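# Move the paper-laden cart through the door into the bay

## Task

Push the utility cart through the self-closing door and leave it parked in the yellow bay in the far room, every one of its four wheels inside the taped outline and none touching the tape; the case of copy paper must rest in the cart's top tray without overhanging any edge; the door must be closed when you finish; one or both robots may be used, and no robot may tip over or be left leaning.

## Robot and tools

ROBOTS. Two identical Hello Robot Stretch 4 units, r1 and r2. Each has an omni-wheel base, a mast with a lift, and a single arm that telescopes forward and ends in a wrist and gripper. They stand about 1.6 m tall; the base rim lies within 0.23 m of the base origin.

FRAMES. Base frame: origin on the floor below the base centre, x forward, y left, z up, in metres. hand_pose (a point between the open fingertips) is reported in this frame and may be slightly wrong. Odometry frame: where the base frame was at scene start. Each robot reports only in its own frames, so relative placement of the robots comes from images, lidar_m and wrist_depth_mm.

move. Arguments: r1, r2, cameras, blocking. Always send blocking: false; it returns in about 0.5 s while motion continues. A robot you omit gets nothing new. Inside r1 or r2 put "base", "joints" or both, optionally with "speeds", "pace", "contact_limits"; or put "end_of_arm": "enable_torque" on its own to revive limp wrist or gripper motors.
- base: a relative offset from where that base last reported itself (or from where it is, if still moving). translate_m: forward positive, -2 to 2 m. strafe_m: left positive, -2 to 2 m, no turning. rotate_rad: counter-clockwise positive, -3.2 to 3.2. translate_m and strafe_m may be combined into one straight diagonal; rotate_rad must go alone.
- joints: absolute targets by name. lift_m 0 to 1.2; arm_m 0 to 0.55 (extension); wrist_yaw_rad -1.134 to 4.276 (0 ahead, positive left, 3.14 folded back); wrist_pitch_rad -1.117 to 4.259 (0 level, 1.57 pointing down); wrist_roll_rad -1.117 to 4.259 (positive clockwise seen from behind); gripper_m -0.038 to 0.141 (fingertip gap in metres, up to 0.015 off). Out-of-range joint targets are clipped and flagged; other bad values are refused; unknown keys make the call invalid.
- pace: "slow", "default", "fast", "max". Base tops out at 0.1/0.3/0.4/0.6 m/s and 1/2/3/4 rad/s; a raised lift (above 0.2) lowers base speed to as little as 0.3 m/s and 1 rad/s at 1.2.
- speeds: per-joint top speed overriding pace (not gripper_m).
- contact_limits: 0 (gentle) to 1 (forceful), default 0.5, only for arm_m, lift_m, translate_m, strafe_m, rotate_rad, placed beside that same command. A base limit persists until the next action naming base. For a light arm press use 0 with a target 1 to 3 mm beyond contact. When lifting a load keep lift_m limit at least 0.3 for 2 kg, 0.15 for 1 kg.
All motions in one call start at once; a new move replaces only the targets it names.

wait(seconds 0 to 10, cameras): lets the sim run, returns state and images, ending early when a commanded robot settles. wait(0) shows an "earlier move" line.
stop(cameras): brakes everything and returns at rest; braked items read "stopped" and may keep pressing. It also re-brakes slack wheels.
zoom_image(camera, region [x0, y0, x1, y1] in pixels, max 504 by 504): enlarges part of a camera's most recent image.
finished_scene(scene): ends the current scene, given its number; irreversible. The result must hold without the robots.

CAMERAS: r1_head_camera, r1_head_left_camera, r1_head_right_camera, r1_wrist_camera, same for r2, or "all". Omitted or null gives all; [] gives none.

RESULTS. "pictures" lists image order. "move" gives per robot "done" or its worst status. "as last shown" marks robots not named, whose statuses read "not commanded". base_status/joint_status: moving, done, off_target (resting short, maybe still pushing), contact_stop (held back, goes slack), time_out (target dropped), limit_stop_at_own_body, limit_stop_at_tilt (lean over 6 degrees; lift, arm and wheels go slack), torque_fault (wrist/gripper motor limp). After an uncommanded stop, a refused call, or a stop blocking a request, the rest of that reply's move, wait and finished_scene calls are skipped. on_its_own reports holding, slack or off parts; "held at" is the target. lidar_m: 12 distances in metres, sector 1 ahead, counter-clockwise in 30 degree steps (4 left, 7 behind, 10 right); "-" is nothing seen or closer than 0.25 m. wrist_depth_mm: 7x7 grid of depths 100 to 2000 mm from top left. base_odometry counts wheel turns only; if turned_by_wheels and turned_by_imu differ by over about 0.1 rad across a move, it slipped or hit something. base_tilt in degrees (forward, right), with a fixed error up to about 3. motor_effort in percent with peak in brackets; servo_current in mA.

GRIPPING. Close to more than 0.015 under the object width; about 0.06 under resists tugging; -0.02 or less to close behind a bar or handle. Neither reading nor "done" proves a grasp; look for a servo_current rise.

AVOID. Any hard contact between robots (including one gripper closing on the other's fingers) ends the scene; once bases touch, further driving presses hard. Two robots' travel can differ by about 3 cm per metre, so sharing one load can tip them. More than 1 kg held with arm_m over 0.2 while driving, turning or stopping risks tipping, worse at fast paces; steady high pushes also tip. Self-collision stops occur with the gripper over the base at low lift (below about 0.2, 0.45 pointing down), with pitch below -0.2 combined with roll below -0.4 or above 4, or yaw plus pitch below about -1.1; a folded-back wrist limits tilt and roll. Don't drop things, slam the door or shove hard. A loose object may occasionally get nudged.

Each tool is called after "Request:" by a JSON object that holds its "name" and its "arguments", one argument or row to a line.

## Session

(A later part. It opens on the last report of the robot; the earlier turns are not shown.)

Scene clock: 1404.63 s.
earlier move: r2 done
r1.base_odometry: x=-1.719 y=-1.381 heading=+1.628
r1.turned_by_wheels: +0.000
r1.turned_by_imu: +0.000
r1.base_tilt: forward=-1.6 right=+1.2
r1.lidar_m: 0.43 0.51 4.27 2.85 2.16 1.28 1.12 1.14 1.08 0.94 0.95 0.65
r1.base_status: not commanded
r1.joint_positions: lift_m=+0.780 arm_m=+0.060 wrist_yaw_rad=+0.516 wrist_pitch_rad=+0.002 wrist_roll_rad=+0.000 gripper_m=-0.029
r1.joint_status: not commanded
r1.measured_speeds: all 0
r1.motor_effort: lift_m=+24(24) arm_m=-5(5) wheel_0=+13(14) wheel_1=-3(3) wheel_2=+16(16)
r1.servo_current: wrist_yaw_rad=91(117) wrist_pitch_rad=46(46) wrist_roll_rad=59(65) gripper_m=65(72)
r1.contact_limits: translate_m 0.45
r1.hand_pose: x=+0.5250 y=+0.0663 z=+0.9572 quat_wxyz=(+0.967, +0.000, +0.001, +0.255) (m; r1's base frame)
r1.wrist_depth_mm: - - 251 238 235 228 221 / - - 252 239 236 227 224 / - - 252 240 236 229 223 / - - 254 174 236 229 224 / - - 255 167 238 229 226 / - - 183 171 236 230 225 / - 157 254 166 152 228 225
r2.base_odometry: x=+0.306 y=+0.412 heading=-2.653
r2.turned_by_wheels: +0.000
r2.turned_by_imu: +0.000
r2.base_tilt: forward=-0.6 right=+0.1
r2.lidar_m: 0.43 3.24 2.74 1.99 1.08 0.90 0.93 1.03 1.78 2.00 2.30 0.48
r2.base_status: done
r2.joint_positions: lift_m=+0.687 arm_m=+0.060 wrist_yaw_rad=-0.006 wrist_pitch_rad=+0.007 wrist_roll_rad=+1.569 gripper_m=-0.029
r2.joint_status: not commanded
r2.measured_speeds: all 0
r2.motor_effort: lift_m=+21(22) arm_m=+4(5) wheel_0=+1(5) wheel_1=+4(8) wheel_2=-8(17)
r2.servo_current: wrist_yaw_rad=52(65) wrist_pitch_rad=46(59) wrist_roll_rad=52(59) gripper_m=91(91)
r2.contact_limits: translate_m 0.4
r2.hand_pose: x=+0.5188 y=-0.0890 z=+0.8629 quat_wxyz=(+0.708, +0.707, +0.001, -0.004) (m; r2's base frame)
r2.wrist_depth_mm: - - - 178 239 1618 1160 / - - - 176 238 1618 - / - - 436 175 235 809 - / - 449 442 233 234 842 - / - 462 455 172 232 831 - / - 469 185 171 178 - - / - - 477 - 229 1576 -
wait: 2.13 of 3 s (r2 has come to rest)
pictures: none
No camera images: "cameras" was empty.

Request:
{"name": "move", "arguments": {
  "blocking": false,
  "r2": {"base": {"translate_m": 0.13, "strafe_m": 0.05}, "pace": "slow", "contact_limits": {"translate_m": 0.4}},
  "cameras": []
}}

Request:
{"name": "wait", "arguments": {
  "seconds": 3,
  "cameras": ["r2_head_right_camera"]
}}

Scene clock: 1409.97 s.
move: r2 moving
r1: as last shown
r1.lidar_m: 0.45 0.52 4.25 2.86 2.18 1.29 1.14 1.13 1.07 0.92 0.93 0.67
r1.motor_effort: lift_m=+24(24) arm_m=-5(5) wheel_0=+14(14) wheel_1=-3(3) wheel_2=+16(16)
r1.servo_current: wrist_yaw_rad=91(117) wrist_pitch_rad=39(46) wrist_roll_rad=46(65) gripper_m=72(72)
r1.contact_limits: translate_m 0.45
r1.wrist_depth_mm: - - 252 239 236 227 222 / - - 251 240 236 227 222 / - - 253 240 236 229 223 / - - 253 174 236 228 224 / - - 254 167 237 229 224 / - - 183 171 236 229 226 / - 157 254 166 153 229 225
r2.base_odometry: x=+0.298 y=+0.402 heading=-2.653
r2.turned_by_wheels: +0.000
r2.turned_by_imu: +0.000
r2.base_tilt: forward=-0.7 right=+0.1
r2.lidar_m: 0.43 3.27 2.71 2.01 1.13 0.94 0.92 1.07 1.77 2.02 2.30 0.49
r2.base_status: translate_m moving; strafe_m moving
r2.joint_positions: lift_m=+0.687 arm_m=+0.060 wrist_yaw_rad=-0.006 wrist_pitch_rad=+0.007 wrist_roll_rad=+1.569 gripper_m=-0.029
r2.joint_status: not commanded
r2.measured_speeds: translate_m=+0.049 strafe_m=+0.019 rotate_rad=+0.002 lift_m=+0.000 arm_m=+0.000 wrist_yaw_rad=+0.000 wrist_pitch_rad=+0.000 wrist_roll_rad=+0.000
r2.motor_effort: lift_m=+21(22) arm_m=+4(5) wheel_0=+1(5) wheel_1=+5(9) wheel_2=-13(15)
r2.servo_current: wrist_yaw_rad=59(59) wrist_pitch_rad=52(52) wrist_roll_rad=52(52) gripper_m=85(91)
r2.contact_limits: translate_m 0.4
r2.hand_pose: x=+0.5188 y=-0.0890 z=+0.8629 quat_wxyz=(+0.708, +0.707, +0.001, -0.004) (m; r2's base frame)
r2.wrist_depth_mm: - - - 176 238 1661 1160 / - - - 175 237 1618 - / - - 439 174 235 820 - / - 445 445 231 233 842 - / - 462 452 172 232 820 - / - 473 186 170 179 - - / - - 480 - 229 1576 -
pictures: none
No camera images: "cameras" was empty.

Scene clock: 1412.07 s.
earlier move: r2 done
r1.base_odometry: x=-1.719 y=-1.381 heading=+1.628
r1.turned_by_wheels: +0.000
r1.turned_by_imu: +0.000
r1.base_tilt: forward=-1.5 right=+1.2
r1.lidar_m: 0.44 0.53 4.22 2.75 2.17 1.26 1.15 1.15 1.07 0.93 0.91 0.66
r1.base_status: not commanded
r1.joint_positions: lift_m=+0.780 arm_m=+0.060 wrist_yaw_rad=+0.516 wrist_pitch_rad=+0.002 wrist_roll_rad=+0.000 gripper_m=-0.029
r1.joint_status: not commanded
r1.measured_speeds: all 0
r1.motor_effort: lift_m=+24(24) arm_m=-5(5) wheel_0=+13(14) wheel_1=-3(3) wheel_2=+16(16)
r1.servo_current: wrist_yaw_rad=98(117) wrist_pitch_rad=33(52) wrist_roll_rad=46(65) gripper_m=72(72)
r1.contact_limits: translate_m 0.45
r1.hand_pose: x=+0.5250 y=+0.0663 z=+0.9572 quat_wxyz=(+0.967, +0.000, +0.001, +0.255) (m; r1's base frame)
r1.wrist_depth_mm: - - 251 239 235 226 222 / - - 253 239 236 229 223 / - - 252 239 236 229 224 / - - 254 174 237 229 223 / - - 254 167 237 229 224 / - - 183 171 236 230 224 / - 157 254 166 152 229 226
r2.base_odometry: x=+0.215 y=+0.307 heading=-2.653
r2.turned_by_wheels: +0.000
r2.turned_by_imu: +0.000
r2.base_tilt: forward=-0.7 right=+0.0
r2.lidar_m: 0.43 3.16 2.66 2.26 1.26 1.03 1.03 1.18 1.97 2.08 2.38 0.48
r2.base_status: done
r2.joint_positions: lift_m=+0.687 arm_m=+0.060 wrist_yaw_rad=-0.005 wrist_pitch_rad=+0.007 wrist_roll_rad=+1.569 gripper_m=-0.029
r2.joint_status: not commanded
r2.measured_speeds: all 0
r2.motor_effort: lift_m=+21(22) arm_m=+4(5) wheel_0=+3(8) wheel_1=+4(9) wheel_2=-5(15)
r2.servo_current: wrist_yaw_rad=39(65) wrist_pitch_rad=52(59) wrist_roll_rad=46(59) gripper_m=85(91)
r2.contact_limits: translate_m 0.4
r2.hand_pose: x=+0.5188 y=-0.0890 z=+0.8629 quat_wxyz=(+0.708, +0.707, +0.001, -0.004) (m; r2's base frame)
r2.wrist_depth_mm: - - - 169 230 1618 1138 / - - - 170 230 788 - / - 433 433 170 231 831 - / - 442 445 229 231 831 - / - 466 455 170 231 831 - / - - 186 170 178 - - / - - 492 - 232 1576 -
wait: 2.10 of 3 s (r2 has come to rest)
pictures: r2_head_right_camera
Images, in order (width x height): r2_head_right_camera 420x672.

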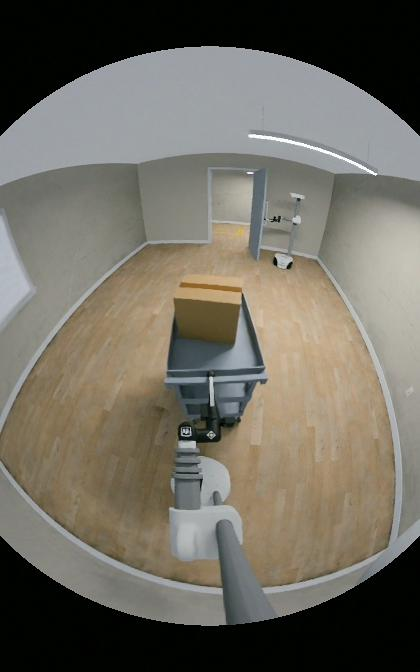

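Request:
{"name": "move", "arguments": {
  "blocking": false,
  "r2": {"base": {"translate_m": 0.13, "strafe_m": 0.025}, "pace": "slow", "contact_limits": {"translate_m": 0.4}},
  "cameras": []
}}

Request:
{"name": "wait", "arguments": {
  "seconds": 3,
  "cameras": []
}}

Scene clock: 1417.23 s.
move: r2 moving
r1: as last shown
r1.base_tilt: forward=-1.6 right=+1.2
r1.lidar_m: 0.44 0.53 4.26 2.75 2.17 1.31 1.11 1.13 1.10 0.94 0.95 0.66
r1.servo_current: wrist_yaw_rad=104(111) wrist_pitch_rad=46(52) wrist_roll_rad=52(52) gripper_m=65(72)
r1.contact_limits: translate_m 0.45
r1.wrist_depth_mm: - - 251 239 235 226 221 / - - 252 240 236 229 223 / - - 253 240 236 229 222 / - - 254 174 236 229 224 / - - 255 167 238 229 224 / - - 182 171 236 231 224 / - 157 255 166 152 229 226
r2.base_odometry: x=+0.205 y=+0.299 heading=-2.653
r2.turned_by_wheels: +0.000
r2.turned_by_imu: +0.001
r2.base_tilt: forward=-0.7 right=+0.1
r2.lidar_m: 0.44 3.15 2.66 2.32 1.27 1.03 1.03 1.20 1.99 2.09 2.38 0.47
r2.base_status: translate_m moving; strafe_m moving
r2.joint_positions: lift_m=+0.687 arm_m=+0.060 wrist_yaw_rad=-0.005 wrist_pitch_rad=+0.007 wrist_roll_rad=+1.569 gripper_m=-0.029
r2.joint_status: not commanded
r2.measured_speeds: translate_m=+0.048 strafe_m=+0.010 rotate_rad=+0.003 lift_m=+0.000 arm_m=+0.000 wrist_yaw_rad=+0.000 wrist_pitch_rad=+0.000 wrist_roll_rad=+0.000
r2.motor_effort: lift_m=+21(22) arm_m=+4(5) wheel_0=+8(8) wheel_1=+6(7) wheel_2=-12(13)
r2.servo_current: wrist_yaw_rad=46(65) wrist_pitch_rad=46(52) wrist_roll_rad=39(52) gripper_m=91(91)
r2.contact_limits: translate_m 0.4
r2.hand_pose: x=+0.5188 y=-0.0890 z=+0.8629 quat_wxyz=(+0.708, +0.707, +0.001, -0.004) (m; r2's base frame)
r2.wrist_depth_mm: - - - 168 229 1618 1138 / - - - 169 229 809 - / - 430 430 169 230 831 - / - 445 442 230 230 831 - / - 466 459 170 230 842 - / - - 186 170 178 - - / - - 492 - 232 1618 -
pictures: none
No camera images: "cameras" was empty.

Scene clock: 1419.33 s.
earlier move: r2 done
r1.base_odometry: x=-1.719 y=-1.381 heading=+1.628
r1.turned_by_wheels: +0.000
r1.turned_by_imu: +0.000
r1.base_tilt: forward=-1.6 right=+1.2
r1.lidar_m: 0.45 0.50 4.27 2.66 2.18 1.28 1.13 1.14 1.09 0.94 0.95 0.67
r1.base_status: not commanded
r1.joint_positions: lift_m=+0.780 arm_m=+0.060 wrist_yaw_rad=+0.516 wrist_pitch_rad=+0.002 wrist_roll_rad=+0.000 gripper_m=-0.029
r1.joint_status: not commanded
r1.measured_speeds: all 0
r1.motor_effort: lift_m=+24(24) arm_m=-5(5) wheel_0=+13(14) wheel_1=-2(3) wheel_2=+16(16)
r1.servo_current: wrist_yaw_rad=85(124) wrist_pitch_rad=39(52) wrist_roll_rad=65(65) gripper_m=72(72)
r1.contact_limits: translate_m 0.45
r1.hand_pose: x=+0.5250 y=+0.0663 z=+0.9572 quat_wxyz=(+0.967, +0.000, +0.001, +0.255) (m; r1's base frame)
r1.wrist_depth_mm: - - 251 237 236 228 222 / - - 253 239 235 227 222 / - - 253 240 236 229 224 / - - 254 174 237 229 224 / - - 255 167 237 229 225 / - - 182 171 236 230 224 / - 157 253 166 152 229 225
r2.base_odometry: x=+0.112 y=+0.224 heading=-2.652
r2.turned_by_wheels: +0.000
r2.turned_by_imu: +0.001
r2.base_tilt: forward=-0.6 right=+0.0
r2.lidar_m: 0.42 3.10 2.59 2.55 1.37 1.12 1.15 1.34 2.14 2.13 2.47 0.46
r2.base_status: done
r2.joint_positions: lift_m=+0.687 arm_m=+0.060 wrist_yaw_rad=+0.000 wrist_pitch_rad=+0.007 wrist_roll_rad=+1.569 gripper_m=-0.029
r2.joint_status: not commanded
r2.measured_speeds: all 0
r2.motor_effort: lift_m=+21(22) arm_m=+4(5) wheel_0=+7(11) wheel_1=+7(10) wheel_2=-5(13)
r2.servo_current: wrist_yaw_rad=52(65) wrist_pitch_rad=52(52) wrist_roll_rad=52(59) gripper_m=85(91)
r2.contact_limits: translate_m 0.4
r2.hand_pose: x=+0.5192 y=-0.0874 z=+0.8629 quat_wxyz=(+0.708, +0.707, +0.003, -0.003) (m; r2's base frame)
r2.wrist_depth_mm: - - - 164 224 1661 - / - - - 166 226 741 - / - 427 427 166 226 831 - / - 439 442 168 228 831 - / - 466 462 169 230 842 - / - - 187 170 179 - - / - - - - 233 1576 492
wait: 2.10 of 3 s (r2 has come to rest)
pictures: none
No camera images: "cameras" was empty.

Request:
{"name": "move", "arguments": {
  "blocking": false,
  "r2": {"base": {"translate_m": 0.13, "strafe_m": -0.015}, "pace": "slow", "contact_limits": {"translate_m": 0.4}},
  "cameras": []
}}

Request:
{"name": "wait", "arguments": {
  "seconds": 3,
  "cameras": []
}}

Scene clock: 1423.77 s.
move: r2 moving
r1: as last shown
r1.lidar_m: 0.45 0.52 4.26 2.64 2.15 1.30 1.13 1.14 1.09 0.94 0.94 0.67
r1.motor_effort: lift_m=+24(24) arm_m=-5(5) wheel_0=+14(14) wheel_1=-3(3) wheel_2=+16(16)
r1.servo_current: wrist_yaw_rad=98(104) wrist_pitch_rad=46(46) wrist_roll_rad=46(65) gripper_m=72(72)
r1.contact_limits: translate_m 0.45
r1.wrist_depth_mm: - - 252 238 236 227 221 / - - 252 239 236 228 222 / - - 252 240 236 229 224 / - - 255 174 236 229 224 / - - 253 167 237 228 224 / - - 183 172 236 229 224 / - 157 254 166 152 229 224
r2.base_odometry: x=+0.101 y=+0.219 heading=-2.652
r2.turned_by_wheels: +0.001
r2.turned_by_imu: +0.001
r2.base_tilt: forward=-0.7 right=+0.1
r2.lidar_m: 0.44 3.10 2.59 2.53 1.42 1.18 1.18 1.33 2.14 2.15 2.45 0.49
r2.base_status: translate_m moving; strafe_m moving
r2.joint_positions: lift_m=+0.687 arm_m=+0.060 wrist_yaw_rad=+0.000 wrist_pitch_rad=+0.007 wrist_roll_rad=+1.569 gripper_m=-0.029
r2.joint_status: not commanded
r2.measured_speeds: translate_m=+0.049 strafe_m=-0.005 rotate_rad=+0.000 lift_m=+0.000 arm_m=+0.000 wrist_yaw_rad=+0.000 wrist_pitch_rad=+0.000 wrist_roll_rad=+0.000
r2.motor_effort: lift_m=+21(21) arm_m=+4(5) wheel_0=+9(14) wheel_1=+8(9) wheel_2=-9(11)
r2.servo_current: wrist_yaw_rad=39(52) wrist_pitch_rad=39(52) wrist_roll_rad=52(59) gripper_m=85(91)
r2.contact_limits: translate_m 0.4
r2.hand_pose: x=+0.5192 y=-0.0874 z=+0.8629 quat_wxyz=(+0.708, +0.707, +0.003, -0.003) (m; r2's base frame)
r2.wrist_depth_mm: - - - 165 224 1618 488 / - - - 166 226 750 - / - 424 424 167 227 820 - / - 445 439 168 229 820 - / - 469 459 169 230 831 - / - - 187 170 179 - - / - - - - 234 1576 492
pictures: none
No camera images: "cameras" was empty.

Scene clock: 1425.83 s.
earlier move: r2 done
r1.base_odometry: x=-1.719 y=-1.381 heading=+1.628
r1.turned_by_wheels: +0.000
r1.turned_by_imu: +0.000
r1.base_tilt: forward=-1.6 right=+1.2
r1.lidar_m: 0.45 0.51 2.77 2.55 2.14 1.31 1.12 1.13 1.10 0.93 0.93 0.68
r1.base_status: not commanded
r1.joint_positions: lift_m=+0.780 arm_m=+0.060 wrist_yaw_rad=+0.516 wrist_pitch_rad=+0.002 wrist_roll_rad=+0.000 gripper_m=-0.029
r1.joint_status: not commanded
r1.measured_speeds: all 0
r1.motor_effort: lift_m=+24(24) arm_m=-5(5) wheel_0=+14(14) wheel_1=-3(3) wheel_2=+16(16)
r1.servo_current: wrist_yaw_rad=104(111) wrist_pitch_rad=39(52) wrist_roll_rad=39(65) gripper_m=65(72)
r1.contact_limits: translate_m 0.45
r1.hand_pose: x=+0.5250 y=+0.0663 z=+0.9572 quat_wxyz=(+0.967, +0.000, +0.001, +0.255) (m; r1's base frame)
r1.wrist_depth_mm: - - 251 238 235 227 222 / - - 252 240 236 228 222 / - - 253 240 236 229 224 / - - 255 174 236 229 224 / - - 254 167 237 229 224 / - - 182 172 236 230 224 / - 157 254 166 153 229 226
r2.base_odometry: x=-0.009 y=+0.176 heading=-2.651
r2.turned_by_wheels: +0.000
r2.turned_by_imu: +0.001
r2.base_tilt: forward=-0.7 right=+0.1
r2.lidar_m: 0.45 0.49 2.58 2.59 1.56 1.27 1.29 1.49 2.17 2.15 2.48 0.47
r2.base_status: done
r2.joint_positions: lift_m=+0.687 arm_m=+0.060 wrist_yaw_rad=+0.002 wrist_pitch_rad=+0.007 wrist_roll_rad=+1.569 gripper_m=-0.029
r2.joint_status: not commanded
r2.measured_speeds: all 0
r2.motor_effort: lift_m=+21(22) arm_m=+5(5) wheel_0=+8(14) wheel_1=+6(9) wheel_2=-3(12)
r2.servo_current: wrist_yaw_rad=46(59) wrist_pitch_rad=46(52) wrist_roll_rad=52(65) gripper_m=85(98)
r2.contact_limits: translate_m 0.4
r2.hand_pose: x=+0.5194 y=-0.0869 z=+0.8629 quat_wxyz=(+0.708, +0.707, +0.003, -0.002) (m; r2's base frame)
r2.wrist_depth_mm: - - - 172 232 1661 1138 / - - - 171 232 1499 - / - 469 433 171 232 831 - / - 442 445 231 231 831 - / - 462 455 171 231 831 - / - - 187 171 179 - - / - - 484 - 231 1537 -
wait: 2.07 of 3 s (r2 has come to rest)
pictures: none
No camera images: "cameras" was empty.

Request:
{"name": "move", "arguments": {
  "blocking": false,
  "r2": {"base": {"translate_m": 0.13, "strafe_m": 0.025}, "pace": "slow", "contact_limits": {"translate_m": 0.4}},
  "cameras": []
}}

Request:
{"name": "wait", "arguments": {
  "seconds": 3,
  "cameras": []
}}

Scene clock: 1430.23 s.
move: r2 moving
r1: as last shown
r1.lidar_m: 0.45 0.51 2.77 2.54 2.16 1.33 1.14 1.14 1.07 0.92 0.93 0.68
r1.motor_effort: lift_m=+24(24) arm_m=-5(5) wheel_0=+13(14) wheel_1=-3(3) wheel_2=+16(16)
r1.servo_current: wrist_yaw_rad=98(117) wrist_pitch_rad=39(46) wrist_roll_rad=52(59) gripper_m=72(72)
r1.contact_limits: translate_m 0.45
r1.wrist_depth_mm: - - 252 238 235 226 222 / - - 251 240 236 228 223 / - - 253 241 237 229 223 / - - 255 174 236 229 224 / - - 255 167 237 229 225 / - - 183 171 236 230 225 / - 157 255 166 153 229 224
r2.base_odometry: x=-0.019 y=+0.168 heading=-2.651
r2.turned_by_wheels: +0.000
r2.turned_by_imu: +0.001
r2.base_tilt: forward=-0.7 right=+0.1
r2.lidar_m: 0.45 3.11 2.54 2.59 1.56 1.30 1.28 1.46 2.17 2.15 2.44 0.50
r2.base_status: translate_m moving; strafe_m moving
r2.joint_positions: lift_m=+0.687 arm_m=+0.060 wrist_yaw_rad=+0.002 wrist_pitch_rad=+0.007 wrist_roll_rad=+1.569 gripper_m=-0.029
r2.joint_status: not commanded
r2.measured_speeds: translate_m=+0.048 strafe_m=+0.009 rotate_rad=+0.000 lift_m=+0.000 arm_m=+0.000 wrist_yaw_rad=+0.000 wrist_pitch_rad=+0.000 wrist_roll_rad=+0.000
r2.motor_effort: lift_m=+21(22) arm_m=+4(5) wheel_0=+8(11) wheel_1=+8(10) wheel_2=-13(13)
r2.servo_current: wrist_yaw_rad=39(59) wrist_pitch_rad=46(52) wrist_roll_rad=52(52) gripper_m=85(91)
r2.contact_limits: translate_m 0.4
r2.hand_pose: x=+0.5194 y=-0.0869 z=+0.8629 quat_wxyz=(+0.708, +0.707, +0.003, -0.002) (m; r2's base frame)
r2.wrist_depth_mm: - - - 173 234 1661 1138 / - - - 172 234 1661 - / - - 433 172 233 831 - / - 442 445 231 231 842 - / - 459 452 171 232 831 - / - - 186 170 179 - - / - - 484 - 230 1576 -
pictures: none
No camera images: "cameras" was empty.

Scene clock: 1432.33 s.
earlier move: r2 done
r1.base_odometry: x=-1.719 y=-1.381 heading=+1.628
r1.turned_by_wheels: +0.000
r1.turned_by_imu: +0.000
r1.base_tilt: forward=-1.5 right=+1.2
r1.lidar_m: 0.45 0.50 2.62 2.47 2.17 1.27 1.13 1.14 1.08 0.93 0.94 0.67
r1.base_status: not commanded
r1.joint_positions: lift_m=+0.780 arm_m=+0.060 wrist_yaw_rad=+0.516 wrist_pitch_rad=+0.002 wrist_roll_rad=+0.000 gripper_m=-0.029
r1.joint_status: not commanded
r1.measured_speeds: all 0
r1.motor_effort: lift_m=+24(24) arm_m=-5(5) wheel_0=+14(14) wheel_1=-2(3) wheel_2=+16(16)
r1.servo_current: wrist_yaw_rad=98(117) wrist_pitch_rad=39(52) wrist_roll_rad=46(78) gripper_m=65(72)
r1.contact_limits: translate_m 0.45
r1.hand_pose: x=+0.5250 y=+0.0663 z=+0.9572 quat_wxyz=(+0.967, +0.000, +0.001, +0.255) (m; r1's base frame)
r1.wrist_depth_mm: - - 251 240 235 227 221 / - - 252 239 236 229 223 / - - 251 241 236 229 223 / - - 254 174 236 229 224 / - - 254 167 239 229 224 / - - 183 172 236 229 224 / - 157 255 166 152 228 225
r2.base_odometry: x=-0.112 y=+0.093 heading=-2.652
r2.turned_by_wheels: -0.001
r2.turned_by_imu: -0.001
r2.base_tilt: forward=-0.7 right=+0.1
r2.lidar_m: 0.41 3.02 2.52 2.52 1.69 1.39 1.41 1.59 2.23 2.21 2.49 0.48
r2.base_status: done
r2.joint_positions: lift_m=+0.687 arm_m=+0.060 wrist_yaw_rad=-0.004 wrist_pitch_rad=+0.007 wrist_roll_rad=+1.569 gripper_m=-0.029
r2.joint_status: not commanded
r2.measured_speeds: all 0
r2.motor_effort: lift_m=+21(22) arm_m=+4(5) wheel_0=+2(11) wheel_1=+3(10) wheel_2=-9(13)
r2.servo_current: wrist_yaw_rad=39(59) wrist_pitch_rad=52(59) wrist_roll_rad=46(59) gripper_m=85(98)
r2.contact_limits: translate_m 0.4
r2.hand_pose: x=+0.5189 y=-0.0885 z=+0.8629 quat_wxyz=(+0.708, +0.707, +0.001, -0.004) (m; r2's base frame)
r2.wrist_depth_mm: - - - 181 242 1618 1205 / - - - 178 239 1661 - / - - 439 177 237 820 - / - 442 442 233 236 842 - / - 455 452 173 232 831 - / - 462 187 170 178 - - / - - 477 - 228 539 -
wait: 2.10 of 3 s (r2 has come to rest)
pictures: none
No camera images: "cameras" was empty.

Request:
{"name": "move", "arguments": {
  "blocking": false,
  "r2": {"base": {"strafe_m": 0.15}, "pace": "slow", "contact_limits": {"strafe_m": 0.4}},
  "cameras": []
}}

Request:
{"name": "wait", "arguments": {
  "seconds": 3,
  "cameras": ["r2_head_right_camera"]
}}

Scene clock: 1438.47 s.
move: r2 moving
r1: as last shown
r1.base_tilt: forward=-1.6 right=+1.2
r1.lidar_m: 0.46 0.52 2.62 2.47 2.14 1.31 1.13 1.14 1.08 0.94 0.92 0.63
r1.motor_effort: lift_m=+24(24) arm_m=-5(5) wheel_0=+13(14) wheel_1=-3(3) wheel_2=+16(16)
r1.servo_current: wrist_yaw_rad=65(104) wrist_pitch_rad=39(46) wrist_roll_rad=52(59) gripper_m=65(72)
r1.contact_limits: translate_m 0.45
r1.wrist_depth_mm: - - 252 239 236 227 221 / - - 251 239 236 228 223 / - - 252 240 236 229 223 / - - 253 174 237 229 224 / - - 255 167 237 229 224 / - - 183 171 236 230 225 / - 157 255 166 153 229 225
r2.base_odometry: x=-0.105 y=+0.080 heading=-2.652
r2.turned_by_wheels: -0.001
r2.turned_by_imu: +0.000
r2.base_tilt: forward=-0.7 right=+0.1
r2.lidar_m: 0.44 3.00 2.49 2.50 1.71 1.43 1.41 1.59 2.22 2.23 2.50 0.49
r2.base_status: strafe_m moving
r2.joint_positions: lift_m=+0.687 arm_m=+0.060 wrist_yaw_rad=-0.005 wrist_pitch_rad=+0.007 wrist_roll_rad=+1.569 gripper_m=-0.029
r2.joint_status: not commanded
r2.measured_speeds: translate_m=+0.000 strafe_m=+0.057 rotate_rad=+0.000 lift_m=+0.000 arm_m=+0.000 wrist_yaw_rad=+0.000 wrist_pitch_rad=+0.000 wrist_roll_rad=+0.000
r2.motor_effort: lift_m=+21(21) arm_m=+4(5) wheel_0=-15(15) wheel_1=+6(8) wheel_2=+0(8)
r2.servo_current: wrist_yaw_rad=59(59) wrist_pitch_rad=39(52) wrist_roll_rad=46(52) gripper_m=91(91)
r2.contact_limits: strafe_m 0.4
r2.hand_pose: x=+0.5188 y=-0.0890 z=+0.8629 quat_wxyz=(+0.708, +0.707, +0.001, -0.004) (m; r2's base frame)
r2.wrist_depth_mm: - - - 179 242 1618 1182 / - - - 178 239 1661 - / - - 439 176 237 820 - / - 449 442 233 235 842 - / - 455 455 172 232 820 - / - 466 186 170 178 - - / - - 480 - 228 - -
pictures: none
No camera images: "cameras" was empty.

Scene clock: 1440.60 s.
earlier move: r2 done
r1.base_odometry: x=-1.719 y=-1.381 heading=+1.628
r1.turned_by_wheels: +0.000
r1.turned_by_imu: +0.000
r1.base_tilt: forward=-1.5 right=+1.2
r1.lidar_m: 0.45 0.53 2.63 2.51 2.15 1.32 1.12 1.13 1.06 0.92 0.94 0.68
r1.base_status: not commanded
r1.joint_positions: lift_m=+0.780 arm_m=+0.060 wrist_yaw_rad=+0.516 wrist_pitch_rad=+0.002 wrist_roll_rad=+0.000 gripper_m=-0.029
r1.joint_status: not commanded
r1.measured_speeds: all 0
r1.motor_effort: lift_m=+24(24) arm_m=-5(5) wheel_0=+13(14) wheel_1=-2(3) wheel_2=+16(16)
r1.servo_current: wrist_yaw_rad=98(111) wrist_pitch_rad=39(52) wrist_roll_rad=39(65) gripper_m=65(72)
r1.contact_limits: translate_m 0.45
r1.hand_pose: x=+0.5250 y=+0.0663 z=+0.9572 quat_wxyz=(+0.967, +0.000, +0.001, +0.255) (m; r1's base frame)
r1.wrist_depth_mm: - - 251 238 234 227 221 / - - 252 240 235 228 223 / - - 253 240 236 229 223 / - - 255 174 237 229 224 / - - 254 167 237 229 225 / - - 182 172 236 230 224 / - 157 254 166 153 229 225
r2.base_odometry: x=-0.041 y=-0.039 heading=-2.652
r2.turned_by_wheels: +0.000
r2.turned_by_imu: +0.000
r2.base_tilt: forward=-0.6 right=+0.1
r2.lidar_m: 0.47 2.83 2.36 2.34 1.65 1.39 1.37 1.57 2.36 2.36 2.69 0.47
r2.base_status: done
r2.joint_positions: lift_m=+0.687 arm_m=+0.060 wrist_yaw_rad=-0.004 wrist_pitch_rad=+0.007 wrist_roll_rad=+1.569 gripper_m=-0.029
r2.joint_status: not commanded
r2.measured_speeds: all 0
r2.motor_effort: lift_m=+21(22) arm_m=+4(5) wheel_0=-7(17) wheel_1=+2(8) wheel_2=+0(8)
r2.servo_current: wrist_yaw_rad=46(65) wrist_pitch_rad=46(59) wrist_roll_rad=46(59) gripper_m=85(98)
r2.contact_limits: strafe_m 0.4
r2.hand_pose: x=+0.5189 y=-0.0885 z=+0.8629 quat_wxyz=(+0.708, +0.707, +0.001, -0.004) (m; r2's base frame)
r2.wrist_depth_mm: - - - 150 206 741 - / - 407 410 154 212 - - / - 424 421 157 217 809 - / - 459 449 161 224 820 - / - - 480 167 229 - - / - - 186 170 178 544 - / - - - - 241 1618 473
wait: 2.13 of 3 s (r2 has come to rest)
pictures: r2_head_right_camera
Images, in order (width x height): r2_head_right_camera 420x672.

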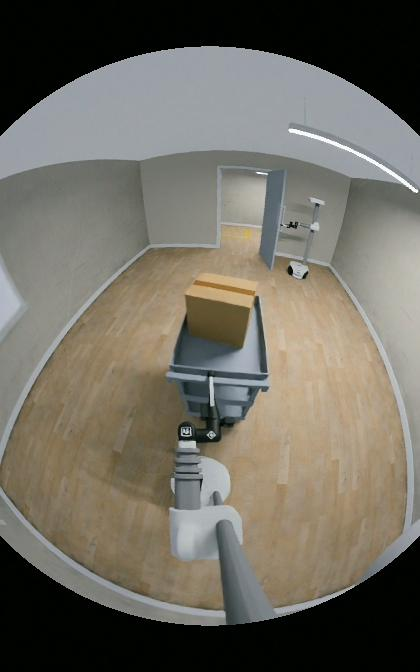

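Request:
{"name": "move", "arguments": {
  "blocking": false,
  "r2": {"base": {"translate_m": 0.11, "strafe_m": -0.013}, "pace": "slow", "contact_limits": {"translate_m": 0.4}},
  "cameras": []
}}

Request:
{"name": "wait", "arguments": {
  "seconds": 3,
  "cameras": []
}}

Scene clock: 1445.33 s.
move: r2 moving
r1: as last shown
r1.base_tilt: forward=-1.6 right=+1.2
r1.lidar_m: 0.44 0.50 2.64 2.50 2.14 1.27 1.12 1.11 1.08 0.95 0.95 0.67
r1.motor_effort: lift_m=+24(24) arm_m=-5(5) wheel_0=+13(14) wheel_1=-3(3) wheel_2=+16(16)
r1.servo_current: wrist_yaw_rad=85(111) wrist_pitch_rad=39(46) wrist_roll_rad=46(52) gripper_m=65(65)
r1.contact_limits: translate_m 0.45
r1.wrist_depth_mm: - - 251 238 235 228 222 / - - 251 239 236 227 223 / - - 253 240 236 229 223 / - - 254 174 236 229 224 / - - 253 167 238 229 224 / - - 183 171 236 230 225 / - 157 254 166 152 229 226
r2.base_odometry: x=-0.052 y=-0.044 heading=-2.652
r2.turned_by_wheels: +0.000
r2.turned_by_imu: +0.001
r2.base_tilt: forward=-0.7 right=+0.1
r2.lidar_m: 0.47 2.87 2.37 2.36 1.67 1.39 1.38 1.60 2.38 2.35 2.68 0.47
r2.base_status: translate_m moving; strafe_m moving
r2.joint_positions: lift_m=+0.687 arm_m=+0.060 wrist_yaw_rad=-0.004 wrist_pitch_rad=+0.007 wrist_roll_rad=+1.569 gripper_m=-0.029
r2.joint_status: not commanded
r2.measured_speeds: translate_m=+0.049 strafe_m=-0.006 rotate_rad=+0.002 lift_m=+0.000 arm_m=+0.000 wrist_yaw_rad=+0.000 wrist_pitch_rad=+0.000 wrist_roll_rad=+0.000
r2.motor_effort: lift_m=+21(21) arm_m=+4(4) wheel_0=+9(9) wheel_1=+6(7) wheel_2=-17(17)
r2.servo_current: wrist_yaw_rad=52(52) wrist_pitch_rad=46(52) wrist_roll_rad=39(59) gripper_m=85(91)
r2.contact_limits: translate_m 0.4
r2.hand_pose: x=+0.5189 y=-0.0885 z=+0.8629 quat_wxyz=(+0.708, +0.707, +0.001, -0.004) (m; r2's base frame)
r2.wrist_depth_mm: - - - 148 205 732 - / - 404 404 153 210 - - / - 424 421 155 214 820 - / - 452 445 159 220 820 - / - - 477 165 228 - - / - - 186 168 179 544 - / - - - - - 1576 477
pictures: none
No camera images: "cameras" was empty.

Scene clock: 1447.23 s.
earlier move: r2 done
r1.base_odometry: x=-1.719 y=-1.381 heading=+1.628
r1.turned_by_wheels: +0.000
r1.turned_by_imu: +0.000
r1.base_tilt: forward=-1.6 right=+1.2
r1.lidar_m: 0.44 0.50 2.49 2.43 2.15 1.30 1.12 1.14 1.06 0.93 0.93 0.66
r1.base_status: not commanded
r1.joint_positions: lift_m=+0.780 arm_m=+0.060 wrist_yaw_rad=+0.516 wrist_pitch_rad=+0.002 wrist_roll_rad=+0.000 gripper_m=-0.029
r1.joint_status: not commanded
r1.measured_speeds: all 0
r1.motor_effort: lift_m=+24(24) arm_m=-5(5) wheel_0=+13(14) wheel_1=-2(3) wheel_2=+16(16)
r1.servo_current: wrist_yaw_rad=104(111) wrist_pitch_rad=39(46) wrist_roll_rad=65(65) gripper_m=59(72)
r1.contact_limits: translate_m 0.45
r1.hand_pose: x=+0.5250 y=+0.0663 z=+0.9572 quat_wxyz=(+0.967, +0.000, +0.001, +0.255) (m; r1's base frame)
r1.wrist_depth_mm: - - 252 239 235 227 221 / - - 253 240 236 227 223 / - - 254 241 236 229 223 / - - 253 174 236 229 224 / - - 254 167 239 230 224 / - - 182 172 236 231 225 / - 156 254 166 153 229 225
r2.base_odometry: x=-0.144 y=-0.079 heading=-2.651
r2.turned_by_wheels: +0.001
r2.turned_by_imu: +0.002
r2.base_tilt: forward=-0.7 right=+0.1
r2.lidar_m: 0.45 2.82 2.38 2.35 1.76 1.50 1.46 1.68 2.37 2.37 2.67 0.47
r2.base_status: done
r2.joint_positions: lift_m=+0.687 arm_m=+0.060 wrist_yaw_rad=+0.003 wrist_pitch_rad=+0.007 wrist_roll_rad=+1.569 gripper_m=-0.029
r2.joint_status: not commanded
r2.measured_speeds: all 0
r2.motor_effort: lift_m=+21(22) arm_m=+4(5) wheel_0=+10(14) wheel_1=+5(9) wheel_2=-4(17)
r2.servo_current: wrist_yaw_rad=52(65) wrist_pitch_rad=46(52) wrist_roll_rad=39(59) gripper_m=78(91)
r2.contact_limits: translate_m 0.4
r2.hand_pose: x=+0.5195 y=-0.0866 z=+0.8629 quat_wxyz=(+0.708, +0.707, +0.004, -0.001) (m; r2's base frame)
r2.wrist_depth_mm: - - - 151 208 715 - / - - 427 154 213 - - / - 421 421 157 217 809 - / - 445 445 161 223 820 - / - 484 469 167 228 - - / - - 186 169 179 1576 - / - - - - 238 1661 488
wait: 1.90 of 3 s (r2 has come to rest)
pictures: none
No camera images: "cameras" was empty.

Request:
{"name": "move", "arguments": {
  "blocking": false,
  "r2": {"base": {"translate_m": 0.13, "strafe_m": -0.013}, "pace": "slow", "contact_limits": {"translate_m": 0.4}},
  "cameras": []
}}

Request:
{"name": "wait", "arguments": {
  "seconds": 3,
  "cameras": []
}}

Scene clock: 1457.50 s.
move: r2 moving
r1: as last shown
r1.lidar_m: 0.46 0.53 2.46 2.43 2.15 1.29 1.14 1.12 1.07 0.94 0.95 0.67
r1.motor_effort: lift_m=+24(24) arm_m=-5(5) wheel_0=+13(14) wheel_1=-3(3) wheel_2=+16(16)
r1.servo_current: wrist_yaw_rad=85(98) wrist_pitch_rad=46(46) wrist_roll_rad=33(52) gripper_m=65(72)
r1.contact_limits: translate_m 0.45
r1.wrist_depth_mm: - - 251 239 235 226 221 / - - 252 239 235 228 223 / - - 252 241 236 228 224 / - - 253 174 237 229 223 / - - 253 167 238 229 225 / - - 183 171 236 230 224 / - 157 254 165 153 229 225
r2.base_odometry: x=-0.156 y=-0.084 heading=-2.650
r2.turned_by_wheels: +0.001
r2.turned_by_imu: +0.002
r2.base_tilt: forward=-0.7 right=+0.1
r2.lidar_m: 0.44 2.84 2.34 2.33 1.78 1.47 1.51 1.74 2.37 2.35 2.69 0.48
r2.base_status: translate_m moving; strafe_m moving
r2.joint_positions: lift_m=+0.687 arm_m=+0.060 wrist_yaw_rad=+0.003 wrist_pitch_rad=+0.007 wrist_roll_rad=+1.569 gripper_m=-0.029
r2.joint_status: not commanded
r2.measured_speeds: translate_m=+0.048 strafe_m=-0.005 rotate_rad=+0.002 lift_m=+0.000 arm_m=+0.000 wrist_yaw_rad=+0.000 wrist_pitch_rad=+0.000 wrist_roll_rad=+0.000
r2.motor_effort: lift_m=+21(22) arm_m=+4(5) wheel_0=+12(14) wheel_1=+8(9) wheel_2=-8(10)
r2.servo_current: wrist_yaw_rad=46(52) wrist_pitch_rad=46(52) wrist_roll_rad=33(52) gripper_m=85(91)
r2.contact_limits: translate_m 0.4
r2.hand_pose: x=+0.5195 y=-0.0866 z=+0.8629 quat_wxyz=(+0.708, +0.707, +0.004, -0.001) (m; r2's base frame)
r2.wrist_depth_mm: - - - 151 208 699 - / - - 442 154 213 - - / - 421 421 158 218 809 - / - 449 445 161 222 831 - / - 484 473 166 228 - - / - - 186 169 179 1576 - / - - - - 238 1618 466
pictures: none
No camera images: "cameras" was empty.

Scene clock: 1459.57 s.
earlier move: r2 done
r1.base_odometry: x=-1.719 y=-1.381 heading=+1.628
r1.turned_by_wheels: +0.000
r1.turned_by_imu: +0.000
r1.base_tilt: forward=-1.6 right=+1.2
r1.lidar_m: 0.41 0.50 2.32 2.38 2.15 1.30 1.12 1.14 1.05 0.94 0.93 0.68
r1.base_status: not commanded
r1.joint_positions: lift_m=+0.780 arm_m=+0.060 wrist_yaw_rad=+0.516 wrist_pitch_rad=+0.002 wrist_roll_rad=+0.000 gripper_m=-0.029
r1.joint_status: not commanded
r1.measured_speeds: all 0
r1.motor_effort: lift_m=+24(24) arm_m=-5(5) wheel_0=+13(14) wheel_1=-3(3) wheel_2=+16(16)
r1.servo_current: wrist_yaw_rad=91(124) wrist_pitch_rad=33(52) wrist_roll_rad=46(65) gripper_m=65(72)
r1.contact_limits: translate_m 0.45
r1.hand_pose: x=+0.5250 y=+0.0663 z=+0.9572 quat_wxyz=(+0.967, +0.000, +0.001, +0.255) (m; r1's base frame)
r1.wrist_depth_mm: - - 250 239 234 227 223 / - - 253 239 236 228 223 / - - 252 241 236 229 223 / - - 253 174 236 229 224 / - - 253 167 237 229 224 / - - 183 172 236 230 224 / - 157 254 165 152 229 226
r2.base_odometry: x=-0.265 y=-0.129 heading=-2.650
r2.turned_by_wheels: +0.000
r2.turned_by_imu: +0.001
r2.base_tilt: forward=-0.6 right=+0.1
r2.lidar_m: 0.46 2.83 2.34 2.32 1.93 1.63 1.63 1.84 2.40 2.38 2.73 0.49
r2.base_status: done
r2.joint_positions: lift_m=+0.687 arm_m=+0.060 wrist_yaw_rad=+0.003 wrist_pitch_rad=+0.007 wrist_roll_rad=+1.569 gripper_m=-0.029
r2.joint_status: not commanded
r2.measured_speeds: all 0
r2.motor_effort: lift_m=+21(22) arm_m=+4(5) wheel_0=+10(17) wheel_1=+6(9) wheel_2=-4(11)
r2.servo_current: wrist_yaw_rad=59(59) wrist_pitch_rad=52(52) wrist_roll_rad=46(59) gripper_m=85(91)
r2.contact_limits: translate_m 0.4
r2.hand_pose: x=+0.5195 y=-0.0865 z=+0.8629 quat_wxyz=(+0.708, +0.707, +0.004, -0.001) (m; r2's base frame)
r2.wrist_depth_mm: - - - 159 218 1661 - / - - - 161 220 788 - / - 424 424 163 223 820 - / - 445 442 165 226 831 - / - 469 466 168 229 - - / - - 187 170 179 - - / - - - - 236 1576 488
wait: 2.07 of 3 s (r2 has come to rest)
pictures: none
No camera images: "cameras" was empty.

Request:
{"name": "move", "arguments": {
  "blocking": false,
  "r2": {"base": {"translate_m": 0.13, "strafe_m": 0.018}, "pace": "slow", "contact_limits": {"translate_m": 0.4}},
  "cameras": []
}}

Request:
{"name": "wait", "arguments": {
  "seconds": 3,
  "cameras": []
}}

Scene clock: 1465.37 s.
move: r2 moving
r1: as last shown
r1.lidar_m: 0.45 0.50 2.30 2.40 2.17 1.29 1.13 1.14 1.08 0.94 0.93 0.64
r1.servo_current: wrist_yaw_rad=78(104) wrist_pitch_rad=52(52) wrist_roll_rad=52(65) gripper_m=65(72)
r1.contact_limits: translate_m 0.45
r1.wrist_depth_mm: - - 251 239 235 227 223 / - - 251 240 236 226 222 / - - 253 240 237 229 223 / - - 253 174 236 229 224 / - - 254 167 237 229 224 / - - 183 171 236 229 225 / - 157 255 166 152 229 224
r2.base_odometry: x=-0.275 y=-0.137 heading=-2.650
r2.turned_by_wheels: +0.000
r2.turned_by_imu: +0.001
r2.base_tilt: forward=-0.7 right=+0.1
r2.lidar_m: 0.45 2.82 2.34 2.32 1.94 1.62 1.63 1.86 2.39 2.40 2.73 0.48
r2.base_status: translate_m moving; strafe_m moving
r2.joint_positions: lift_m=+0.687 arm_m=+0.060 wrist_yaw_rad=+0.003 wrist_pitch_rad=+0.007 wrist_roll_rad=+1.569 gripper_m=-0.029
r2.joint_status: not commanded
r2.measured_speeds: translate_m=+0.049 strafe_m=+0.008 rotate_rad=-0.001 lift_m=+0.000 arm_m=+0.000 wrist_yaw_rad=+0.000 wrist_pitch_rad=+0.000 wrist_roll_rad=+0.000
r2.motor_effort: lift_m=+21(21) arm_m=+4(5) wheel_0=+8(13) wheel_1=+8(10) wheel_2=-10(11)
r2.servo_current: wrist_yaw_rad=52(59) wrist_pitch_rad=52(52) wrist_roll_rad=39(59) gripper_m=85(91)
r2.contact_limits: translate_m 0.4
r2.hand_pose: x=+0.5195 y=-0.0865 z=+0.8629 quat_wxyz=(+0.708, +0.707, +0.004, -0.001) (m; r2's base frame)
r2.wrist_depth_mm: - - - 160 219 1618 - / - - - 162 220 741 - / - 424 424 164 223 809 - / - 445 442 166 226 831 - / - 473 466 168 229 - - / - - 187 170 179 - - / - - - - 235 1576 477
pictures: none
No camera images: "cameras" was empty.

Scene clock: 1467.47 s.
earlier move: r2 done
r1.base_odometry: x=-1.719 y=-1.381 heading=+1.628
r1.turned_by_wheels: +0.000
r1.turned_by_imu: +0.000
r1.base_tilt: forward=-1.5 right=+1.2
r1.lidar_m: 0.45 0.53 2.25 2.44 2.19 1.31 1.14 1.14 1.07 0.94 0.94 0.66
r1.base_status: not commanded
r1.joint_positions: lift_m=+0.780 arm_m=+0.060 wrist_yaw_rad=+0.516 wrist_pitch_rad=+0.002 wrist_roll_rad=+0.000 gripper_m=-0.029
r1.joint_status: not commanded
r1.measured_speeds: all 0
r1.motor_effort: lift_m=+24(24) arm_m=-5(5) wheel_0=+13(14) wheel_1=-3(3) wheel_2=+16(16)
r1.servo_current: wrist_yaw_rad=85(117) wrist_pitch_rad=39(52) wrist_roll_rad=46(65) gripper_m=65(72)
r1.contact_limits: translate_m 0.45
r1.hand_pose: x=+0.5250 y=+0.0663 z=+0.9572 quat_wxyz=(+0.967, +0.000, +0.001, +0.255) (m; r1's base frame)
r1.wrist_depth_mm: - - 251 240 234 227 222 / - - 251 240 236 229 222 / - - 252 241 236 229 223 / - - 254 174 236 229 223 / - - 255 167 238 229 224 / - - 182 172 236 230 224 / - 157 254 165 152 229 224
r2.base_odometry: x=-0.371 y=-0.206 heading=-2.651
r2.turned_by_wheels: -0.001
r2.turned_by_imu: -0.001
r2.base_tilt: forward=-0.7 right=+0.0
r2.lidar_m: 0.45 2.77 2.30 2.30 2.06 1.73 1.75 1.97 2.44 2.42 2.77 0.47
r2.base_status: done
r2.joint_positions: lift_m=+0.687 arm_m=+0.060 wrist_yaw_rad=-0.002 wrist_pitch_rad=+0.007 wrist_roll_rad=+1.569 gripper_m=-0.029
r2.joint_status: not commanded
r2.measured_speeds: all 0
r2.motor_effort: lift_m=+21(22) arm_m=+4(5) wheel_0=+1(13) wheel_1=+5(10) wheel_2=-8(13)
r2.servo_current: wrist_yaw_rad=65(65) wrist_pitch_rad=46(59) wrist_roll_rad=39(59) gripper_m=85(91)
r2.contact_limits: translate_m 0.4
r2.hand_pose: x=+0.5190 y=-0.0881 z=+0.8629 quat_wxyz=(+0.708, +0.707, +0.002, -0.003) (m; r2's base frame)
r2.wrist_depth_mm: - - - 168 229 1708 488 / - - - 168 229 768 - / - 430 427 170 229 842 - / - 445 445 229 230 831 - / - 466 459 170 230 842 - / - - 185 170 178 - - / - - - - 231 1576 -
wait: 2.10 of 3 s (r2 has come to rest)
pictures: none
No camera images: "cameras" was empty.

Request:
{"name": "move", "arguments": {
  "blocking": false,
  "r2": {"base": {"strafe_m": 0.2}, "pace": "slow", "contact_limits": {"strafe_m": 0.4}},
  "cameras": []
}}

Request:
{"name": "wait", "arguments": {
  "seconds": 4,
  "cameras": []
}}

Request:
{"name": "move", "arguments": {
  "blocking": false,
  "r2": {"base": {"translate_m": 0.12, "strafe_m": -0.03}, "pace": "slow", "contact_limits": {"translate_m": 0.4}},
  "cameras": []
}}

Request:
{"name": "wait", "arguments": {
  "seconds": 3,
  "cameras": ["r2_head_right_camera"]
}}

Scene clock: 1475.37 s.
move: r2 moving
r1: as last shown
r1.base_tilt: forward=-1.6 right=+1.2
r1.lidar_m: 0.42 0.51 2.28 2.42 2.19 1.29 1.12 1.14 1.09 0.94 0.94 0.67
r1.servo_current: wrist_yaw_rad=85(104) wrist_pitch_rad=39(46) wrist_roll_rad=39(52) gripper_m=72(72)
r1.contact_limits: translate_m 0.45
r1.wrist_depth_mm: - - 252 238 235 228 222 / - - 251 239 236 228 222 / - - 253 241 236 229 223 / - - 254 174 237 229 224 / - - 255 167 237 229 224 / - - 183 171 236 230 225 / - 157 255 166 152 229 225
r2.base_odometry: x=-0.364 y=-0.219 heading=-2.651
r2.turned_by_wheels: +0.000
r2.turned_by_imu: +0.000
r2.base_tilt: forward=-0.7 right=+0.1
r2.lidar_m: 0.41 2.73 2.27 2.28 2.08 1.73 1.74 2.00 2.43 2.45 2.80 0.50
r2.base_status: strafe_m moving
r2.joint_positions: lift_m=+0.687 arm_m=+0.060 wrist_yaw_rad=-0.005 wrist_pitch_rad=+0.007 wrist_roll_rad=+1.569 gripper_m=-0.029
r2.joint_status: not commanded
r2.measured_speeds: translate_m=+0.000 strafe_m=+0.056 rotate_rad=+0.001 lift_m=+0.000 arm_m=+0.000 wrist_yaw_rad=-0.001 wrist_pitch_rad=+0.000 wrist_roll_rad=+0.000
r2.motor_effort: lift_m=+21(21) arm_m=+4(5) wheel_0=-16(16) wheel_1=+5(8) wheel_2=+0(7)
r2.servo_current: wrist_yaw_rad=52(59) wrist_pitch_rad=46(52) wrist_roll_rad=52(59) gripper_m=85(91)
r2.contact_limits: strafe_m 0.4
r2.hand_pose: x=+0.5188 y=-0.0889 z=+0.8629 quat_wxyz=(+0.708, +0.707, +0.001, -0.004) (m; r2's base frame)
r2.wrist_depth_mm: - - - 168 229 1661 - / - - - 168 229 778 - / - 427 430 169 229 831 - / - 445 442 229 230 842 - / - 466 455 171 231 831 - / - - 186 170 178 - - / - - - - 232 1618 492
pictures: none
No camera images: "cameras" was empty.

Scene clock: 1478.00 s.
earlier move: r2 done
r1.base_odometry: x=-1.719 y=-1.381 heading=+1.628
r1.turned_by_wheels: +0.000
r1.turned_by_imu: +0.000
r1.base_tilt: forward=-1.5 right=+1.2
r1.lidar_m: 0.45 0.53 2.35 2.54 2.17 1.30 1.13 1.13 1.08 0.93 0.93 0.68
r1.base_status: not commanded
r1.joint_positions: lift_m=+0.780 arm_m=+0.060 wrist_yaw_rad=+0.516 wrist_pitch_rad=+0.002 wrist_roll_rad=+0.000 gripper_m=-0.029
r1.joint_status: not commanded
r1.measured_speeds: all 0
r1.motor_effort: lift_m=+24(24) arm_m=-5(5) wheel_0=+13(14) wheel_1=-2(3) wheel_2=+16(16)
r1.servo_current: wrist_yaw_rad=91(117) wrist_pitch_rad=39(52) wrist_roll_rad=59(78) gripper_m=72(78)
r1.contact_limits: translate_m 0.45
r1.hand_pose: x=+0.5250 y=+0.0663 z=+0.9572 quat_wxyz=(+0.967, +0.000, +0.001, +0.255) (m; r1's base frame)
r1.wrist_depth_mm: - - 250 239 235 228 221 / - - 251 239 236 228 223 / - - 252 240 236 228 224 / - - 254 174 237 229 224 / - - 254 167 239 229 224 / - - 183 171 236 230 225 / - 157 254 166 153 229 225
r2.base_odometry: x=-0.277 y=-0.382 heading=-2.651
r2.turned_by_wheels: +0.000
r2.turned_by_imu: -0.001
r2.base_tilt: forward=-0.6 right=+0.1
r2.lidar_m: 0.46 2.54 2.11 2.08 2.02 1.70 1.69 1.95 2.65 2.59 2.98 0.45
r2.base_status: done
r2.joint_positions: lift_m=+0.687 arm_m=+0.060 wrist_yaw_rad=-0.003 wrist_pitch_rad=+0.007 wrist_roll_rad=+1.569 gripper_m=-0.029
r2.joint_status: not commanded
r2.measured_speeds: all 0
r2.motor_effort: lift_m=+21(22) arm_m=-1(5) wheel_0=-8(16) wheel_1=+3(8) wheel_2=+0(7)
r2.servo_current: wrist_yaw_rad=52(65) wrist_pitch_rad=46(59) wrist_roll_rad=46(59) gripper_m=91(98)
r2.contact_limits: strafe_m 0.4
r2.hand_pose: x=+0.5190 y=-0.0883 z=+0.8629 quat_wxyz=(+0.708, +0.707, +0.001, -0.004) (m; r2's base frame)
r2.wrist_depth_mm: - 427 418 131 185 - - / - 384 389 136 194 - - / - 427 421 143 206 - - / - 477 459 151 216 - - / - - 508 160 226 1808 - / - - 186 168 177 1464 488 / - - - - - 1708 1160
wait: 2.63 of 4 s (r2 has come to rest)
pictures: none
No camera images: "cameras" was empty.

Scene clock: 1478.50 s.
move: r2 moving
r1: as last shown
r1.base_tilt: forward=-1.6 right=+1.3
r1.lidar_m: 0.45 0.54 2.35 2.57 2.17 1.28 1.11 1.13 1.10 0.93 0.94 0.68
r1.motor_effort: lift_m=+24(24) arm_m=-5(5) wheel_0=+13(14) wheel_1=-3(3) wheel_2=+16(16)
r1.servo_current: wrist_yaw_rad=85(98) wrist_pitch_rad=39(39) wrist_roll_rad=52(65) gripper_m=65(72)
r1.contact_limits: translate_m 0.45
r1.wrist_depth_mm: - - 252 238 235 227 221 / - - 251 240 235 229 222 / - - 253 240 235 229 223 / - - 254 173 236 229 224 / - - 255 167 236 229 224 / - - 183 172 236 230 225 / - 157 255 166 153 229 224
r2.base_odometry: x=-0.288 y=-0.386 heading=-2.651
r2.turned_by_wheels: +0.000
r2.turned_by_imu: +0.001
r2.base_tilt: forward=-0.7 right=+0.1
r2.lidar_m: 0.50 2.55 2.10 2.10 2.03 1.70 1.71 1.97 2.63 2.63 2.97 0.45
r2.base_status: translate_m moving; strafe_m moving
r2.joint_positions: lift_m=+0.687 arm_m=+0.060 wrist_yaw_rad=-0.003 wrist_pitch_rad=+0.007 wrist_roll_rad=+1.569 gripper_m=-0.029
r2.joint_status: not commanded
r2.measured_speeds: translate_m=+0.049 strafe_m=-0.012 rotate_rad=+0.002 lift_m=+0.000 arm_m=+0.000 wrist_yaw_rad=+0.000 wrist_pitch_rad=+0.000 wrist_roll_rad=+0.000
r2.motor_effort: lift_m=+21(22) arm_m=-2(4) wheel_0=+7(11) wheel_1=+7(7) wheel_2=-15(15)
r2.servo_current: wrist_yaw_rad=46(59) wrist_pitch_rad=52(52) wrist_roll_rad=59(59) gripper_m=85(91)
r2.contact_limits: translate_m 0.4
r2.hand_pose: x=+0.5190 y=-0.0883 z=+0.8629 quat_wxyz=(+0.708, +0.707, +0.001, -0.004) (m; r2's base frame)
r2.wrist_depth_mm: - 421 415 - 182 - - / - 382 387 132 191 - - / - 424 418 140 203 - - / - 469 455 147 214 - - / - - 512 158 223 1808 - / - - 186 165 179 1499 484 / - - - - - 1576 1182
pictures: none
No camera images: "cameras" was empty.

Scene clock: 1480.50 s.
earlier move: r2 done
r1.base_odometry: x=-1.719 y=-1.381 heading=+1.628
r1.turned_by_wheels: +0.000
r1.turned_by_imu: +0.000
r1.base_tilt: forward=-1.6 right=+1.2
r1.lidar_m: 0.44 0.52 2.28 2.63 2.17 1.31 1.10 1.12 1.07 0.93 0.92 0.66
r1.base_status: not commanded
r1.joint_positions: lift_m=+0.780 arm_m=+0.060 wrist_yaw_rad=+0.516 wrist_pitch_rad=+0.002 wrist_roll_rad=+0.000 gripper_m=-0.029
r1.joint_status: not commanded
r1.measured_speeds: all 0
r1.motor_effort: lift_m=+24(24) arm_m=-5(5) wheel_0=+14(14) wheel_1=-3(3) wheel_2=+16(16)
r1.servo_current: wrist_yaw_rad=85(117) wrist_pitch_rad=39(52) wrist_roll_rad=59(72) gripper_m=72(72)
r1.contact_limits: translate_m 0.45
r1.hand_pose: x=+0.5250 y=+0.0663 z=+0.9572 quat_wxyz=(+0.967, +0.000, +0.001, +0.255) (m; r1's base frame)
r1.wrist_depth_mm: - - 251 238 234 227 222 / - - 252 240 235 228 222 / - - 252 241 237 229 222 / - - 252 174 236 229 223 / - - 254 167 237 229 224 / - - 183 171 236 230 225 / - 157 254 166 152 228 226
r2.base_odometry: x=-0.396 y=-0.412 heading=-2.650
r2.turned_by_wheels: +0.001
r2.turned_by_imu: +0.002
r2.base_tilt: forward=-0.7 right=+0.1
r2.lidar_m: 0.45 2.54 2.11 2.10 2.15 1.83 1.82 2.05 2.61 2.62 3.00 0.45
r2.base_status: done
r2.joint_positions: lift_m=+0.687 arm_m=+0.060 wrist_yaw_rad=+0.004 wrist_pitch_rad=+0.007 wrist_roll_rad=+1.569 gripper_m=-0.029
r2.joint_status: not commanded
r2.measured_speeds: all 0
r2.motor_effort: lift_m=+21(22) arm_m=+4(4) wheel_0=+10(16) wheel_1=+6(9) wheel_2=-3(15)
r2.servo_current: wrist_yaw_rad=46(65) wrist_pitch_rad=46(59) wrist_roll_rad=52(59) gripper_m=91(91)
r2.contact_limits: translate_m 0.4
r2.hand_pose: x=+0.5196 y=-0.0863 z=+0.8629 quat_wxyz=(+0.708, +0.707, +0.004, -0.001) (m; r2's base frame)
r2.wrist_depth_mm: - 469 466 130 183 - - / - 384 387 135 193 - - / - 421 418 142 204 - - / - 469 455 150 215 - - / - - 508 157 224 - - / - - 186 168 179 1576 492 / - - - - - 1661 1182
wait: 2.00 of 3 s (r2 has come to rest)
pictures: r2_head_right_camera
Images, in order (width x height): r2_head_right_camera 420x672.

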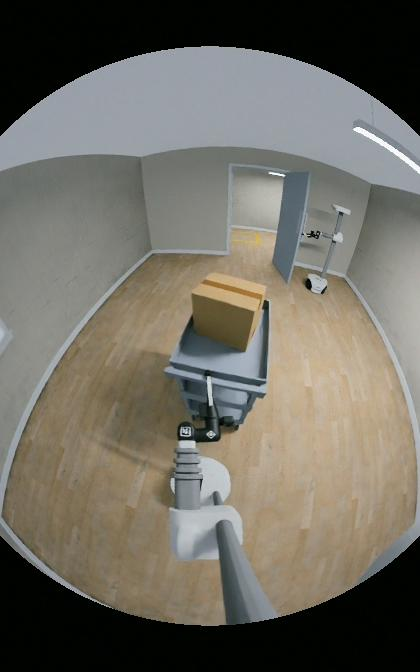

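Request:
{"name": "move", "arguments": {
  "blocking": false,
  "r2": {"base": {"translate_m": 0.128, "strafe_m": -0.03}, "pace": "slow", "contact_limits": {"translate_m": 0.4}},
  "cameras": []
}}

Request:
{"name": "wait", "arguments": {
  "seconds": 3,
  "cameras": []
}}

Scene clock: 1488.83 s.
move: r2 moving
r1: as last shown
r1.lidar_m: 0.44 0.50 2.22 2.64 2.16 1.31 1.13 1.14 1.10 0.94 0.94 0.68
r1.motor_effort: lift_m=+23(24) arm_m=-5(5) wheel_0=+13(14) wheel_1=-3(3) wheel_2=+16(16)
r1.servo_current: wrist_yaw_rad=91(124) wrist_pitch_rad=39(52) wrist_roll_rad=46(72) gripper_m=72(72)
r1.contact_limits: translate_m 0.45
r1.wrist_depth_mm: - - 251 238 234 228 222 / - - 252 239 236 228 223 / - - 253 241 237 229 224 / - - 255 174 236 229 223 / - - 255 167 238 229 224 / - - 182 171 236 229 224 / - 157 255 166 153 229 225
r2.base_odometry: x=-0.409 y=-0.416 heading=-2.649
r2.turned_by_wheels: +0.001
r2.turned_by_imu: +0.002
r2.base_tilt: forward=-0.7 right=+0.1
r2.lidar_m: 0.46 2.53 2.10 2.09 2.17 1.84 1.82 2.09 2.64 2.60 2.99 0.46
r2.base_status: translate_m moving; strafe_m moving
r2.joint_positions: lift_m=+0.687 arm_m=+0.060 wrist_yaw_rad=+0.004 wrist_pitch_rad=+0.007 wrist_roll_rad=+1.569 gripper_m=-0.029
r2.joint_status: not commanded
r2.measured_speeds: translate_m=+0.049 strafe_m=-0.011 rotate_rad=+0.003 lift_m=+0.000 arm_m=+0.000 wrist_yaw_rad=+0.000 wrist_pitch_rad=+0.000 wrist_roll_rad=+0.000
r2.motor_effort: lift_m=+21(22) arm_m=+4(4) wheel_0=+14(16) wheel_1=+9(10) wheel_2=-8(11)
r2.servo_current: wrist_yaw_rad=52(59) wrist_pitch_rad=46(52) wrist_roll_rad=39(52) gripper_m=85(91)
r2.contact_limits: translate_m 0.4
r2.hand_pose: x=+0.5196 y=-0.0863 z=+0.8629 quat_wxyz=(+0.708, +0.707, +0.004, -0.001) (m; r2's base frame)
r2.wrist_depth_mm: - 488 473 130 183 - - / - 384 387 135 193 - - / - 424 421 141 204 - - / - 473 455 150 214 - - / - - 504 157 224 - - / - - 187 166 179 1618 488 / - - - - - 1708 1182
pictures: none
No camera images: "cameras" was empty.

Scene clock: 1490.90 s.
earlier move: r2 done
r1.base_odometry: x=-1.719 y=-1.381 heading=+1.628
r1.turned_by_wheels: +0.000
r1.turned_by_imu: +0.000
r1.base_tilt: forward=-1.6 right=+1.2
r1.lidar_m: 0.44 0.51 2.15 2.67 2.15 1.32 1.13 1.14 1.07 0.93 0.94 0.66
r1.base_status: not commanded
r1.joint_positions: lift_m=+0.780 arm_m=+0.060 wrist_yaw_rad=+0.516 wrist_pitch_rad=+0.002 wrist_roll_rad=+0.000 gripper_m=-0.029
r1.joint_status: not commanded
r1.measured_speeds: all 0
r1.motor_effort: lift_m=+24(24) arm_m=-5(5) wheel_0=+13(14) wheel_1=-3(3) wheel_2=+16(16)
r1.servo_current: wrist_yaw_rad=98(124) wrist_pitch_rad=33(52) wrist_roll_rad=59(72) gripper_m=65(72)
r1.contact_limits: translate_m 0.45
r1.hand_pose: x=+0.5250 y=+0.0663 z=+0.9572 quat_wxyz=(+0.967, +0.000, +0.001, +0.255) (m; r1's base frame)
r1.wrist_depth_mm: - - 252 239 235 228 221 / - - 252 238 236 226 222 / - - 253 241 236 229 224 / - - 253 174 237 229 223 / - - 255 167 236 229 224 / - - 183 172 236 230 224 / - 157 254 167 153 229 225
r2.base_odometry: x=-0.523 y=-0.447 heading=-2.649
r2.turned_by_wheels: +0.000
r2.turned_by_imu: +0.001
r2.base_tilt: forward=-0.7 right=+0.0
r2.lidar_m: 0.47 2.53 2.11 2.07 2.33 1.94 1.95 2.22 2.63 2.61 2.98 0.45
r2.base_status: done
r2.joint_positions: lift_m=+0.687 arm_m=+0.060 wrist_yaw_rad=+0.004 wrist_pitch_rad=+0.007 wrist_roll_rad=+1.569 gripper_m=-0.029
r2.joint_status: not commanded
r2.measured_speeds: all 0
r2.motor_effort: lift_m=+21(22) arm_m=+4(4) wheel_0=+10(18) wheel_1=+6(10) wheel_2=-3(11)
r2.servo_current: wrist_yaw_rad=46(59) wrist_pitch_rad=52(52) wrist_roll_rad=39(65) gripper_m=85(91)
r2.contact_limits: translate_m 0.4
r2.hand_pose: x=+0.5196 y=-0.0863 z=+0.8629 quat_wxyz=(+0.708, +0.707, +0.004, -0.001) (m; r2's base frame)
r2.wrist_depth_mm: - - - 138 194 - - / - 392 389 144 200 - - / - 421 415 149 210 - - / - 462 452 156 218 - - / - - 488 163 227 - - / - - 187 168 179 1618 496 / - - - - 246 1708 1182
wait: 2.07 of 3 s (r2 has come to rest)
pictures: none
No camera images: "cameras" was empty.


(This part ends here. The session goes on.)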